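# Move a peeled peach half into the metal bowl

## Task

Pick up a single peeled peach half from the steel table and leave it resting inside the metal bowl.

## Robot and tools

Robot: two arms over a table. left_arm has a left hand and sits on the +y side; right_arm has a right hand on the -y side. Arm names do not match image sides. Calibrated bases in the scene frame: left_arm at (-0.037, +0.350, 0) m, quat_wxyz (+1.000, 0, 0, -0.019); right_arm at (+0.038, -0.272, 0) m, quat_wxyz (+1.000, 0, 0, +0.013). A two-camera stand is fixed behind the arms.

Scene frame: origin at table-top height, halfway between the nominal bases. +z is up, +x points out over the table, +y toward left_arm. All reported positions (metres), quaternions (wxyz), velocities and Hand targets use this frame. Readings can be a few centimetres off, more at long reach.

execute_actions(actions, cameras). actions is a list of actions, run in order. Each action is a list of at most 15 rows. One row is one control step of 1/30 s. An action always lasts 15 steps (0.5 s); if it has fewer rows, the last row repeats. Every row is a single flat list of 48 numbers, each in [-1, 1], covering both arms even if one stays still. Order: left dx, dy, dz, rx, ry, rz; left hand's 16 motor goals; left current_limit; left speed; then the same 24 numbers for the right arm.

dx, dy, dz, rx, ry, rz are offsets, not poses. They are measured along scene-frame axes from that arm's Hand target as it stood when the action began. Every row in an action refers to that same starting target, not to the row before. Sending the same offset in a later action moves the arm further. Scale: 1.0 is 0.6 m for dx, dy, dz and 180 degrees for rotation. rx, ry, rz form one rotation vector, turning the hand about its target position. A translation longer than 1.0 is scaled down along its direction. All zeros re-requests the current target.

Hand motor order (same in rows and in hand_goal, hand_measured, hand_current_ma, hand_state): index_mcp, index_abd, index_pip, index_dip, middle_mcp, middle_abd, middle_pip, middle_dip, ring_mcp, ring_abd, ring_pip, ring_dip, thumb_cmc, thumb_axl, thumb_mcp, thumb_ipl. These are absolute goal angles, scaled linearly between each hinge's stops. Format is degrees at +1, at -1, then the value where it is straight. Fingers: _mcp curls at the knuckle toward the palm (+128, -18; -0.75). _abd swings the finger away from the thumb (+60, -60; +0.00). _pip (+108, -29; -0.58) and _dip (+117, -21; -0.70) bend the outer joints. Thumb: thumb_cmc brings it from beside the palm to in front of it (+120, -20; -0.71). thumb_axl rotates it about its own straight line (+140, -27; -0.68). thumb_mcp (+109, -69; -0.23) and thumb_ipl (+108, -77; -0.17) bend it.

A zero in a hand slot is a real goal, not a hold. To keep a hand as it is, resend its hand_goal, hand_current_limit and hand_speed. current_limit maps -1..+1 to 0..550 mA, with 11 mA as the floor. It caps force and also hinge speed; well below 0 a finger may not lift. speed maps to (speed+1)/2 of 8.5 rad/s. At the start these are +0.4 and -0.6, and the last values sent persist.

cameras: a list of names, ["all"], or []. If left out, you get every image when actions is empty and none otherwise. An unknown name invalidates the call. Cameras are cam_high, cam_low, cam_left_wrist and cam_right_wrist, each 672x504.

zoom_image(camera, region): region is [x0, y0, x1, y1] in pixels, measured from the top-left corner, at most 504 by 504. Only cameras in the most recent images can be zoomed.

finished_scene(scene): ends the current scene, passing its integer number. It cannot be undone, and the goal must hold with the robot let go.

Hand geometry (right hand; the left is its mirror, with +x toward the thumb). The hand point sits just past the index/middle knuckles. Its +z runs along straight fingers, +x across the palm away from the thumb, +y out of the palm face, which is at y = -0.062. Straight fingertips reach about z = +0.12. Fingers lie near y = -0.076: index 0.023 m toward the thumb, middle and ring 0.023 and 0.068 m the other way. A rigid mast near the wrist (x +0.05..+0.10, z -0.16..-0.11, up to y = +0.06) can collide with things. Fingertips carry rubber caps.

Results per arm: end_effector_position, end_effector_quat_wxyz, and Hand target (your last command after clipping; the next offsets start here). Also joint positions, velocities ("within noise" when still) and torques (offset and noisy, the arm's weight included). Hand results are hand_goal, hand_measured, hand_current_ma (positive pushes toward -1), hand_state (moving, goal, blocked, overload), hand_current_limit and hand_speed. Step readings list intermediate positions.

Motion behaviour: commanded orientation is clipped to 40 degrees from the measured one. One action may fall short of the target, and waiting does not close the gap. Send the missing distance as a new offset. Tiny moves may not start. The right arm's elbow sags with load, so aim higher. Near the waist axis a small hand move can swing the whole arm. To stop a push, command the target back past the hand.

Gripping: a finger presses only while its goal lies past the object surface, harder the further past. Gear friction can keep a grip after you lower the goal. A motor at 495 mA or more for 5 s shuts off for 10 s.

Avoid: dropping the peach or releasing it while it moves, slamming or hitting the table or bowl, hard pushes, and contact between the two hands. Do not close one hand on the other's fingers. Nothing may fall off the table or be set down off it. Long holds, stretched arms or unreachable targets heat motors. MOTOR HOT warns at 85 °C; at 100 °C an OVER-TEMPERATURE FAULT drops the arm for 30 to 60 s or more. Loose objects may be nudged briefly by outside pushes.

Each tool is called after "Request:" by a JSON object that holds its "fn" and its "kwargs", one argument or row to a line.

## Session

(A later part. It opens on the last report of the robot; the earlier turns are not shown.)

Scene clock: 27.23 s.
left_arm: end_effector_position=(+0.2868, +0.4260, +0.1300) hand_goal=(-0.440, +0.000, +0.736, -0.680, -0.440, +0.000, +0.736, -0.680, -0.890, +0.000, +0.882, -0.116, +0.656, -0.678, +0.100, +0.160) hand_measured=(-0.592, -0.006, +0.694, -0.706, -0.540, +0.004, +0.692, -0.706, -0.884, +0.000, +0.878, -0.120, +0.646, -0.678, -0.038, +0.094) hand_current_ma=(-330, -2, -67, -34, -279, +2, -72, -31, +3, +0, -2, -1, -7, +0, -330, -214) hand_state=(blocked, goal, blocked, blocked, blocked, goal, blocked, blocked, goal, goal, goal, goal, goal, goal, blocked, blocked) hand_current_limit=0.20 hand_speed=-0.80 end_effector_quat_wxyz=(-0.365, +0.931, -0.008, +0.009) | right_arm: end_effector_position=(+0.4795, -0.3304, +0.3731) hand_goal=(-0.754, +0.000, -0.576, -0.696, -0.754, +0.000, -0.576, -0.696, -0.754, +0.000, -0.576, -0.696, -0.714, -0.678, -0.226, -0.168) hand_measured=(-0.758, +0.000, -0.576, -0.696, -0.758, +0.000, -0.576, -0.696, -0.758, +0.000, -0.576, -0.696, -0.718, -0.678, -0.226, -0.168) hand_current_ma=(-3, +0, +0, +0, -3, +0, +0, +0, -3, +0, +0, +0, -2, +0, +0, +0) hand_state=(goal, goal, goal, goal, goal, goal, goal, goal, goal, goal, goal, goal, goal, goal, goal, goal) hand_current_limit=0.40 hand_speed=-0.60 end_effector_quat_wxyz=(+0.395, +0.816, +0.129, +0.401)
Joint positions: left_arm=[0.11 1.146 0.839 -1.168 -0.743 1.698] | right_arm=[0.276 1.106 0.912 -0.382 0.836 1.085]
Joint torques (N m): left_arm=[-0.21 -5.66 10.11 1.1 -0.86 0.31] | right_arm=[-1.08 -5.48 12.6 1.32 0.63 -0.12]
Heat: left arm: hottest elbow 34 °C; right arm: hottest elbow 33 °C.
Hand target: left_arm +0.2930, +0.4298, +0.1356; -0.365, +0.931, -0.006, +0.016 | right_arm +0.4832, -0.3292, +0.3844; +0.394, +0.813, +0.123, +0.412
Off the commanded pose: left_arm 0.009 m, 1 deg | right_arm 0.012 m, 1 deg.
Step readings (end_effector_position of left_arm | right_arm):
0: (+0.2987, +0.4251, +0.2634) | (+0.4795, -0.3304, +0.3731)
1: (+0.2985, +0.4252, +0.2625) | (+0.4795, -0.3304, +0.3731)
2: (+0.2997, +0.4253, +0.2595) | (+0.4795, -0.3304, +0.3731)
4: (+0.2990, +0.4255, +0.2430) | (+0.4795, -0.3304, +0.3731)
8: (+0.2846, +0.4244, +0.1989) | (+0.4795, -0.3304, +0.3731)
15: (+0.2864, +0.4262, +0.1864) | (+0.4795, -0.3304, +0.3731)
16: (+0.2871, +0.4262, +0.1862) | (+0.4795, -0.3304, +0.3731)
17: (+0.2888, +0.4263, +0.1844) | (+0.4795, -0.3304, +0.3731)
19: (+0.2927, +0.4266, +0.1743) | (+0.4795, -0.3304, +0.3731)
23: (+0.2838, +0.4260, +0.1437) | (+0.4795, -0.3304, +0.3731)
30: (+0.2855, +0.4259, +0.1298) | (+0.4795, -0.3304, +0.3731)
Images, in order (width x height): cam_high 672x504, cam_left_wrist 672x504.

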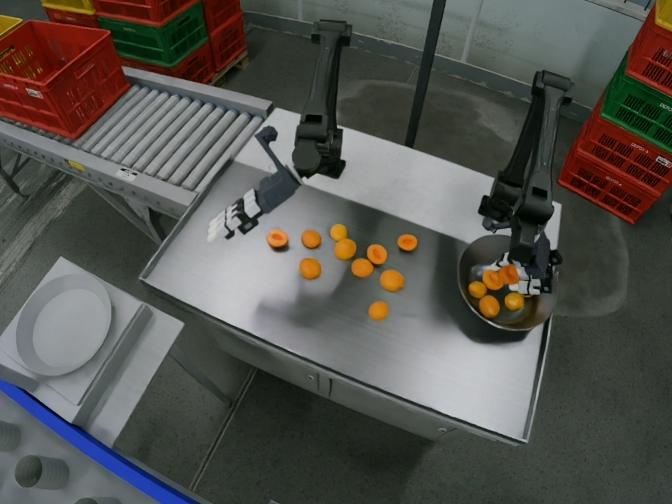

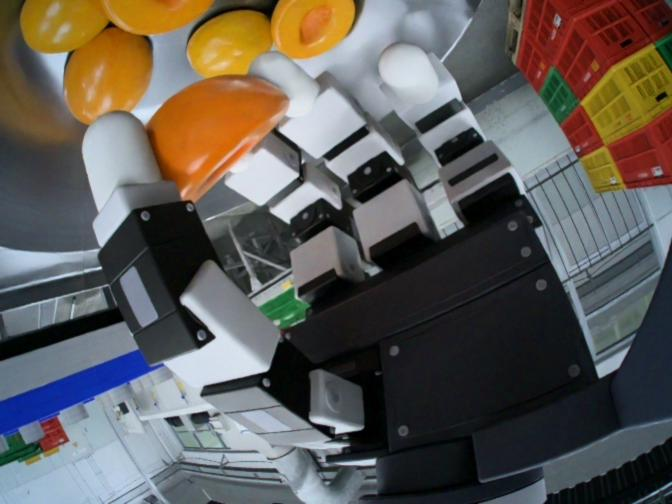

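Request:
{"fn": "execute_actions", "kwargs": {
  "actions": [
    [[-0.01,0,-0.06,0,0,0,-0.44,0,0.737,-0.68,-0.44,0,0.737,-0.68,-0.89,0,0.883,-0.116,0.657,-0.678,0.10,0.16,0.2,-0.8,0,0,0,0,0,0,-0.754,0,-0.576,-0.696,-0.754,0,-0.576,-0.696,-0.754,0,-0.576,-0.696,-0.714,-0.678,-0.226,-0.168,0.4,-0.6]]
  ],
  "cameras": ["cam_high","cam_left_wrist"]
}}

Request:
{"fn": "zoom_image", "kwargs": {
  "camera": "cam_high",
  "region": [430, 190, 590, 340]
}}

Scene clock: 28.47 s.
left_arm: end_effector_position=(+0.2817, +0.4262, +0.0962) hand_goal=(-0.440, +0.000, +0.736, -0.680, -0.440, +0.000, +0.736, -0.680, -0.890, +0.000, +0.882, -0.116, +0.656, -0.678, +0.100, +0.160) hand_measured=(-0.592, -0.006, +0.694, -0.706, -0.540, +0.004, +0.692, -0.706, -0.884, +0.000, +0.878, -0.120, +0.646, -0.678, -0.038, +0.094) hand_current_ma=(-330, -2, -67, -34, -279, +2, -72, -31, +3, +0, -2, -1, -7, +0, -330, -214) hand_state=(blocked, goal, blocked, blocked, blocked, goal, blocked, blocked, goal, goal, goal, goal, goal, goal, blocked, blocked) hand_current_limit=0.20 hand_speed=-0.80 end_effector_quat_wxyz=(-0.366, +0.931, -0.007, +0.011) | right_arm: end_effector_position=(+0.4795, -0.3304, +0.3731) hand_goal=(-0.754, +0.000, -0.576, -0.696, -0.754, +0.000, -0.576, -0.696, -0.754, +0.000, -0.576, -0.696, -0.714, -0.678, -0.226, -0.168) hand_measured=(-0.758, +0.000, -0.576, -0.696, -0.758, +0.000, -0.576, -0.696, -0.758, +0.000, -0.576, -0.696, -0.718, -0.678, -0.226, -0.168) hand_current_ma=(-3, +0, +0, +0, -3, +0, +0, +0, -3, +0, +0, +0, -2, +0, +0, +0) hand_state=(goal, goal, goal, goal, goal, goal, goal, goal, goal, goal, goal, goal, goal, goal, goal, goal) hand_current_limit=0.40 hand_speed=-0.60 end_effector_quat_wxyz=(+0.395, +0.816, +0.129, +0.401)
Joint positions: left_arm=[0.112 1.163 0.757 -1.061 -0.743 1.7] | right_arm=[0.276 1.106 0.912 -0.382 0.836 1.085]
Joint torques (N m): left_arm=[0.38 -5.36 9.37 1.03 -0.81 0.28] | right_arm=[-1.14 -5.48 12.63 1.31 0.63 -0.12]
Heat: left arm: hottest elbow 34 °C; right arm: hottest elbow 34 °C.
Hand target: left_arm +0.2871, +0.4298, +0.0996; -0.365, +0.931, -0.006, +0.016 | right_arm +0.4832, -0.3292, +0.3844; +0.394, +0.813, +0.123, +0.412
Off the commanded pose: left_arm 0.007 m, 1 deg | right_arm 0.012 m, 1 deg.
Step readings (end_effector_position of left_arm | right_arm):
0: (+0.2868, +0.4260, +0.1299) | (+0.4795, -0.3304, +0.3731)
1: (+0.2869, +0.4260, +0.1298) | (+0.4795, -0.3304, +0.3731)
2: (+0.2879, +0.4261, +0.1288) | (+0.4795, -0.3304, +0.3731)
4: (+0.2896, +0.4262, +0.1228) | (+0.4795, -0.3304, +0.3731)
8: (+0.2819, +0.4257, +0.1046) | (+0.4795, -0.3304, +0.3731)
15: (+0.2809, +0.4262, +0.0960) | (+0.4795, -0.3304, +0.3731)
Images, in order (width x height): cam_high 672x504, cam_left_wrist 672x504.

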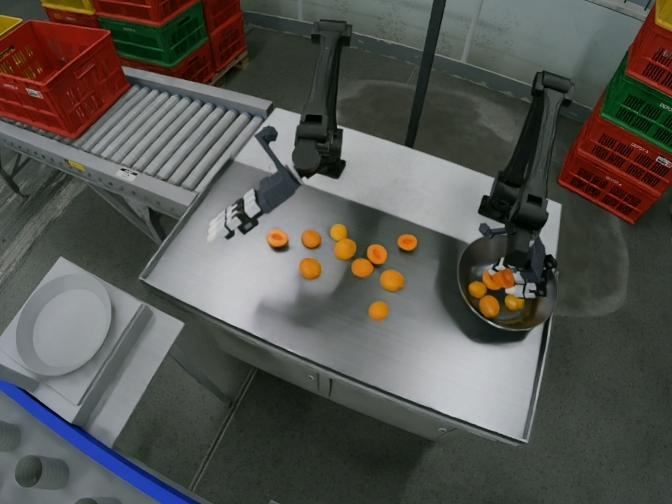

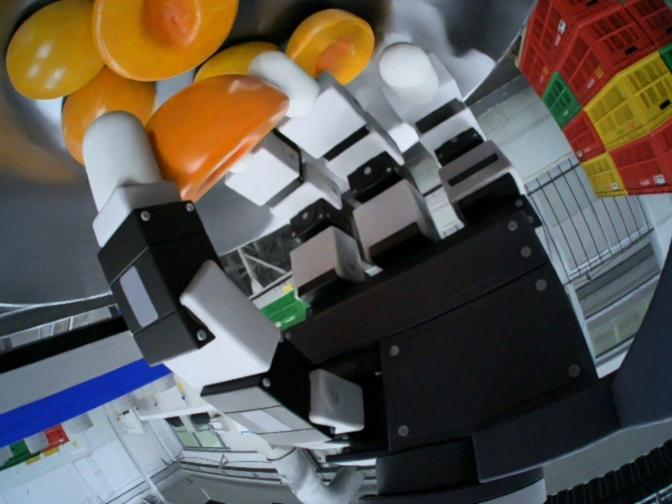

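Scaled by 3.150.

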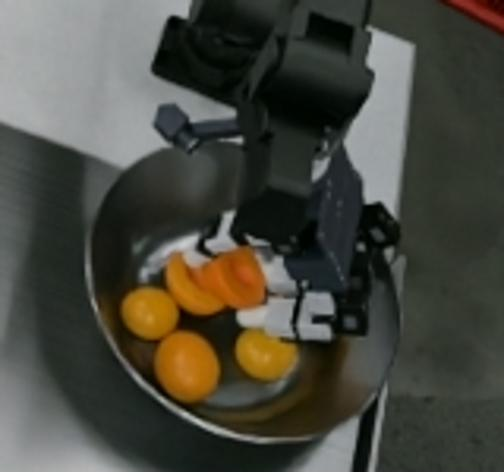

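Request:
{"fn": "execute_actions", "kwargs": {
  "actions": [
    [[0,0,-0.014,0,0,0,-0.44,0,0.737,-0.68,-0.44,0,0.737,-0.68,-0.89,0,0.883,-0.116,0.657,-0.678,0.10,0.16,0.2,-0.8,0,0,0,0,0,0,-0.754,0,-0.576,-0.696,-0.754,0,-0.576,-0.696,-0.754,0,-0.576,-0.696,-0.714,-0.678,-0.226,-0.168,0.4,-0.6]],
    [[0,0,0,0,0,0,-0.60,0,0.70,-0.69,-0.58,0,0.70,-0.69,-0.89,0,0.883,-0.116,0.657,-0.678,-0.06,0.06,0.2,-0.9,0,0,0,0,0,0,-0.754,0,-0.576,-0.696,-0.754,0,-0.576,-0.696,-0.754,0,-0.576,-0.696,-0.714,-0.678,-0.226,-0.168,0.4,-0.6]],
    [[0,0,0,0,0,0,-0.66,0,0.70,-0.69,-0.64,0,0.70,-0.69,-0.89,0,0.883,-0.116,0.657,-0.678,-0.12,0.0,0.2,-0.9,0,0,0,0,0,0,-0.754,0,-0.576,-0.696,-0.754,0,-0.576,-0.696,-0.754,0,-0.576,-0.696,-0.714,-0.678,-0.226,-0.168,0.4,-0.6]]
  ],
  "cameras": ["cam_high","cam_left_wrist"]
}}

Request:
{"fn": "zoom_image", "kwargs": {
  "camera": "cam_high",
  "region": [430, 190, 590, 340]
}}

Scene clock: 30.77 s.
left_arm: end_effector_position=(+0.2837, +0.4266, +0.0906) hand_goal=(-0.660, +0.000, +0.700, -0.690, -0.640, +0.000, +0.700, -0.690, -0.890, +0.000, +0.882, -0.116, +0.656, -0.678, -0.120, +0.000) hand_measured=(-0.654, -0.004, +0.694, -0.694, -0.634, +0.004, +0.692, -0.694, -0.884, +0.000, +0.878, -0.120, +0.652, -0.678, -0.112, +0.002) hand_current_ma=(+4, -1, -4, -1, +3, +1, -6, -2, +3, +0, -2, -1, -1, +0, +7, +2) hand_state=(goal, goal, goal, goal, goal, goal, goal, goal, goal, goal, goal, goal, goal, goal, goal, goal) hand_current_limit=0.20 hand_speed=-0.90 end_effector_quat_wxyz=(-0.366, +0.931, -0.006, +0.015) | right_arm: end_effector_position=(+0.4795, -0.3304, +0.3731) hand_goal=(-0.754, +0.000, -0.576, -0.696, -0.754, +0.000, -0.576, -0.696, -0.754, +0.000, -0.576, -0.696, -0.714, -0.678, -0.226, -0.168) hand_measured=(-0.758, +0.000, -0.576, -0.696, -0.758, +0.000, -0.576, -0.696, -0.758, +0.000, -0.576, -0.696, -0.718, -0.678, -0.226, -0.168) hand_current_ma=(-3, +0, +0, +0, -3, +0, +0, +0, -3, +0, +0, +0, -2, +0, +0, +0) hand_state=(goal, goal, goal, goal, goal, goal, goal, goal, goal, goal, goal, goal, goal, goal, goal, goal) hand_current_limit=0.40 hand_speed=-0.60 end_effector_quat_wxyz=(+0.395, +0.816, +0.129, +0.401)
Joint positions: left_arm=[0.113 1.17 0.746 -1.034 -0.743 1.701] | right_arm=[0.276 1.106 0.912 -0.382 0.836 1.085]
Joint torques (N m): left_arm=[0.91 -6.24 8.92 0.79 -0.86 0.26] | right_arm=[-1.14 -5.54 12.63 1.33 0.64 -0.12]
Heat: left arm: hottest elbow 34 °C; right arm: hottest elbow 34 °C.
Hand target: left_arm +0.2870, +0.4297, +0.0912; -0.365, +0.931, -0.006, +0.016 | right_arm +0.4832, -0.3292, +0.3844; +0.394, +0.813, +0.123, +0.412
Off the commanded pose: left_arm 0.005 m, 0 deg | right_arm 0.012 m, 1 deg.
Step readings (end_effector_position of left_arm | right_arm):
0: (+0.2817, +0.4262, +0.0962) | (+0.4795, -0.3304, +0.3731)
1: (+0.2818, +0.4262, +0.0962) | (+0.4795, -0.3304, +0.3731)
2: (+0.2821, +0.4263, +0.0961) | (+0.4795, -0.3304, +0.3731)
4: (+0.2836, +0.4264, +0.0957) | (+0.4795, -0.3304, +0.3731)
8: (+0.2841, +0.4264, +0.0929) | (+0.4795, -0.3304, +0.3731)
15: (+0.2834, +0.4264, +0.0905) | (+0.4795, -0.3304, +0.3731)
16: (+0.2835, +0.4264, +0.0905) | (+0.4795, -0.3304, +0.3731)
17: (+0.2835, +0.4264, +0.0905) | (+0.4795, -0.3304, +0.3731)
19: (+0.2836, +0.4264, +0.0906) | (+0.4795, -0.3304, +0.3731)
23: (+0.2836, +0.4264, +0.0906) | (+0.4795, -0.3304, +0.3731)
30: (+0.2836, +0.4264, +0.0906) | (+0.4795, -0.3304, +0.3731)
31: (+0.2836, +0.4264, +0.0906) | (+0.4795, -0.3304, +0.3731)
32: (+0.2836, +0.4264, +0.0906) | (+0.4795, -0.3304, +0.3731)
34: (+0.2836, +0.4264, +0.0906) | (+0.4795, -0.3304, +0.3731)
38: (+0.2837, +0.4266, +0.0906) | (+0.4795, -0.3304, +0.3731)
45: (+0.2837, +0.4266, +0.0906) | (+0.4795, -0.3304, +0.3731)
Images, in order (width x height): cam_high 672x504, cam_left_wrist 672x504.

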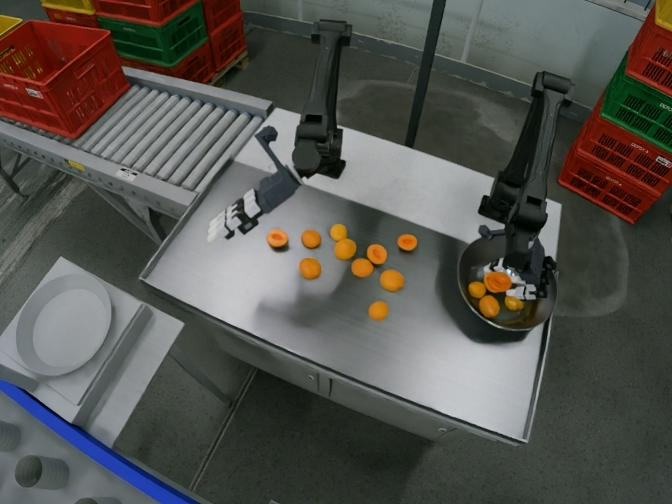

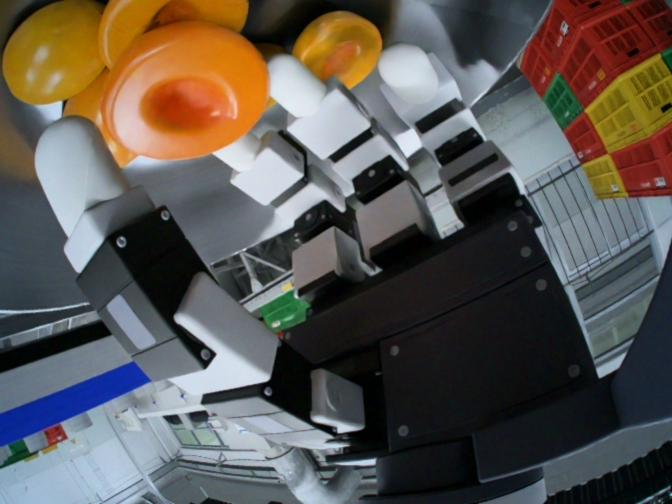

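Scaled by 3.150.

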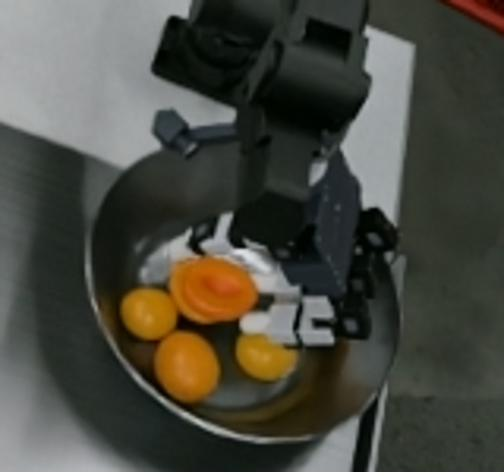

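Request:
{"fn": "execute_actions", "kwargs": {
  "actions": [
    [[0,0,0.03,0,0,0,-0.80,0,0.70,-0.696,-0.80,0,0.70,-0.696,-0.89,0,0.883,-0.116,0.657,-0.678,-0.18,-0.11,0.2,-0.7,0,0,0,0,0,0,-0.754,0,-0.576,-0.696,-0.754,0,-0.576,-0.696,-0.754,0,-0.576,-0.696,-0.714,-0.678,-0.226,-0.168,0.4,-0.6]],
    [[0,0,0.18,0,0,0,-0.849,0,0.70,-0.696,-0.849,0,0.70,-0.696,-0.89,0,0.883,-0.116,0.657,-0.678,-0.18,-0.11,0.2,-0.7,0,0,0,0,0,0,-0.754,0,-0.576,-0.696,-0.754,0,-0.576,-0.696,-0.754,0,-0.576,-0.696,-0.714,-0.678,-0.226,-0.168,0.4,-0.6]]
  ],
  "cameras": ["cam_high"]
}}

Request:
{"fn": "zoom_image", "kwargs": {
  "camera": "cam_high",
  "region": [430, 190, 590, 340]
}}

Scene clock: 32.43 s.
left_arm: end_effector_position=(+0.2767, +0.4277, +0.2017) hand_goal=(-0.850, +0.000, +0.700, -0.696, -0.850, +0.000, +0.700, -0.696, -0.890, +0.000, +0.882, -0.116, +0.656, -0.678, -0.180, -0.110) hand_measured=(-0.838, -0.002, +0.696, -0.694, -0.838, +0.004, +0.694, -0.694, -0.884, +0.000, +0.878, -0.120, +0.654, -0.678, -0.172, -0.108) hand_current_ma=(+9, -1, -2, +0, +11, +1, -3, +0, +3, +0, -2, -1, -1, +0, +7, +2) hand_state=(goal, goal, goal, goal, goal, goal, goal, goal, goal, goal, goal, goal, goal, goal, goal, goal) hand_current_limit=0.20 hand_speed=-0.70 end_effector_quat_wxyz=(-0.364, +0.931, -0.013, +0.005) | right_arm: end_effector_position=(+0.4795, -0.3304, +0.3731) hand_goal=(-0.754, +0.000, -0.576, -0.696, -0.754, +0.000, -0.576, -0.696, -0.754, +0.000, -0.576, -0.696, -0.714, -0.678, -0.226, -0.168) hand_measured=(-0.758, +0.000, -0.576, -0.696, -0.758, +0.000, -0.576, -0.696, -0.758, +0.000, -0.576, -0.696, -0.718, -0.678, -0.226, -0.168) hand_current_ma=(-3, +0, +0, +0, -3, +0, +0, +0, -3, +0, +0, +0, -2, +0, +0, +0) hand_state=(goal, goal, goal, goal, goal, goal, goal, goal, goal, goal, goal, goal, goal, goal, goal, goal) hand_current_limit=0.40 hand_speed=-0.60 end_effector_quat_wxyz=(+0.395, +0.816, +0.129, +0.401)
Joint positions: left_arm=[0.12 1.078 0.984 -1.376 -0.739 1.718] | right_arm=[0.276 1.106 0.912 -0.382 0.836 1.085]
Joint torques (N m): left_arm=[-1.32 -5.6 12.52 -0.03 -0.91 0.1] | right_arm=[-1.14 -5.54 12.62 1.32 0.63 -0.13]
Heat: left arm: hottest elbow 35 °C; right arm: hottest elbow 34 °C.
Hand target: left_arm +0.2870, +0.4298, +0.2171; -0.365, +0.931, -0.007, +0.016 | right_arm +0.4832, -0.3292, +0.3844; +0.394, +0.813, +0.123, +0.412
Off the commanded pose: left_arm 0.019 m, 1 deg | right_arm 0.012 m, 1 deg.
Step readings (end_effector_position of left_arm | right_arm):
0: (+0.2837, +0.4266, +0.0906) | (+0.4795, -0.3304, +0.3731)
1: (+0.2837, +0.4266, +0.0906) | (+0.4795, -0.3304, +0.3731)
2: (+0.2836, +0.4266, +0.0906) | (+0.4795, -0.3304, +0.3731)
4: (+0.2817, +0.4265, +0.0903) | (+0.4795, -0.3304, +0.3731)
8: (+0.2770, +0.4263, +0.0898) | (+0.4795, -0.3304, +0.3731)
15: (+0.2749, +0.4261, +0.0906) | (+0.4795, -0.3304, +0.3731)
16: (+0.2747, +0.4261, +0.0910) | (+0.4795, -0.3304, +0.3731)
17: (+0.2723, +0.4255, +0.0934) | (+0.4795, -0.3304, +0.3731)
19: (+0.2668, +0.4254, +0.1086) | (+0.4795, -0.3304, +0.3731)
23: (+0.2760, +0.4276, +0.1636) | (+0.4795, -0.3304, +0.3731)
30: (+0.2811, +0.4281, +0.2067) | (+0.4795, -0.3304, +0.3731)
Images, in order (width x height): cam_high 672x504.

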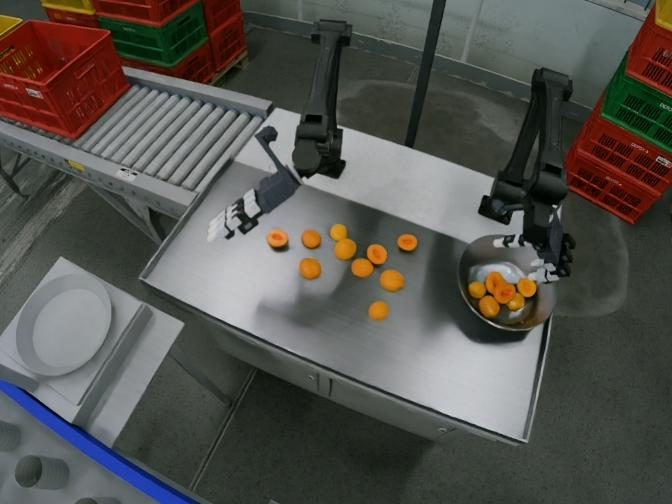

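Scaled by 3.150.

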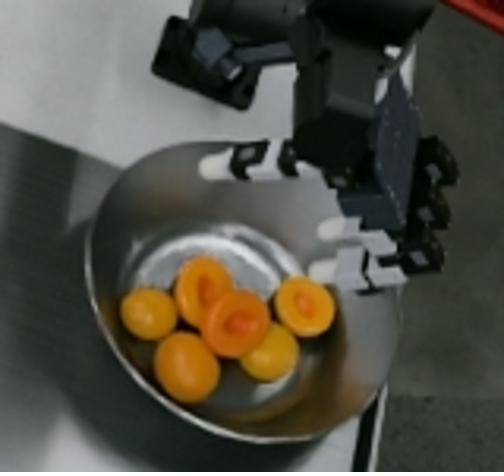

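Six halves are in the bowl. Finishing scene 2.

Request:
{"fn": "finished_scene", "kwargs": {
  "scene": 2
}}

The scene is finished: the task was done.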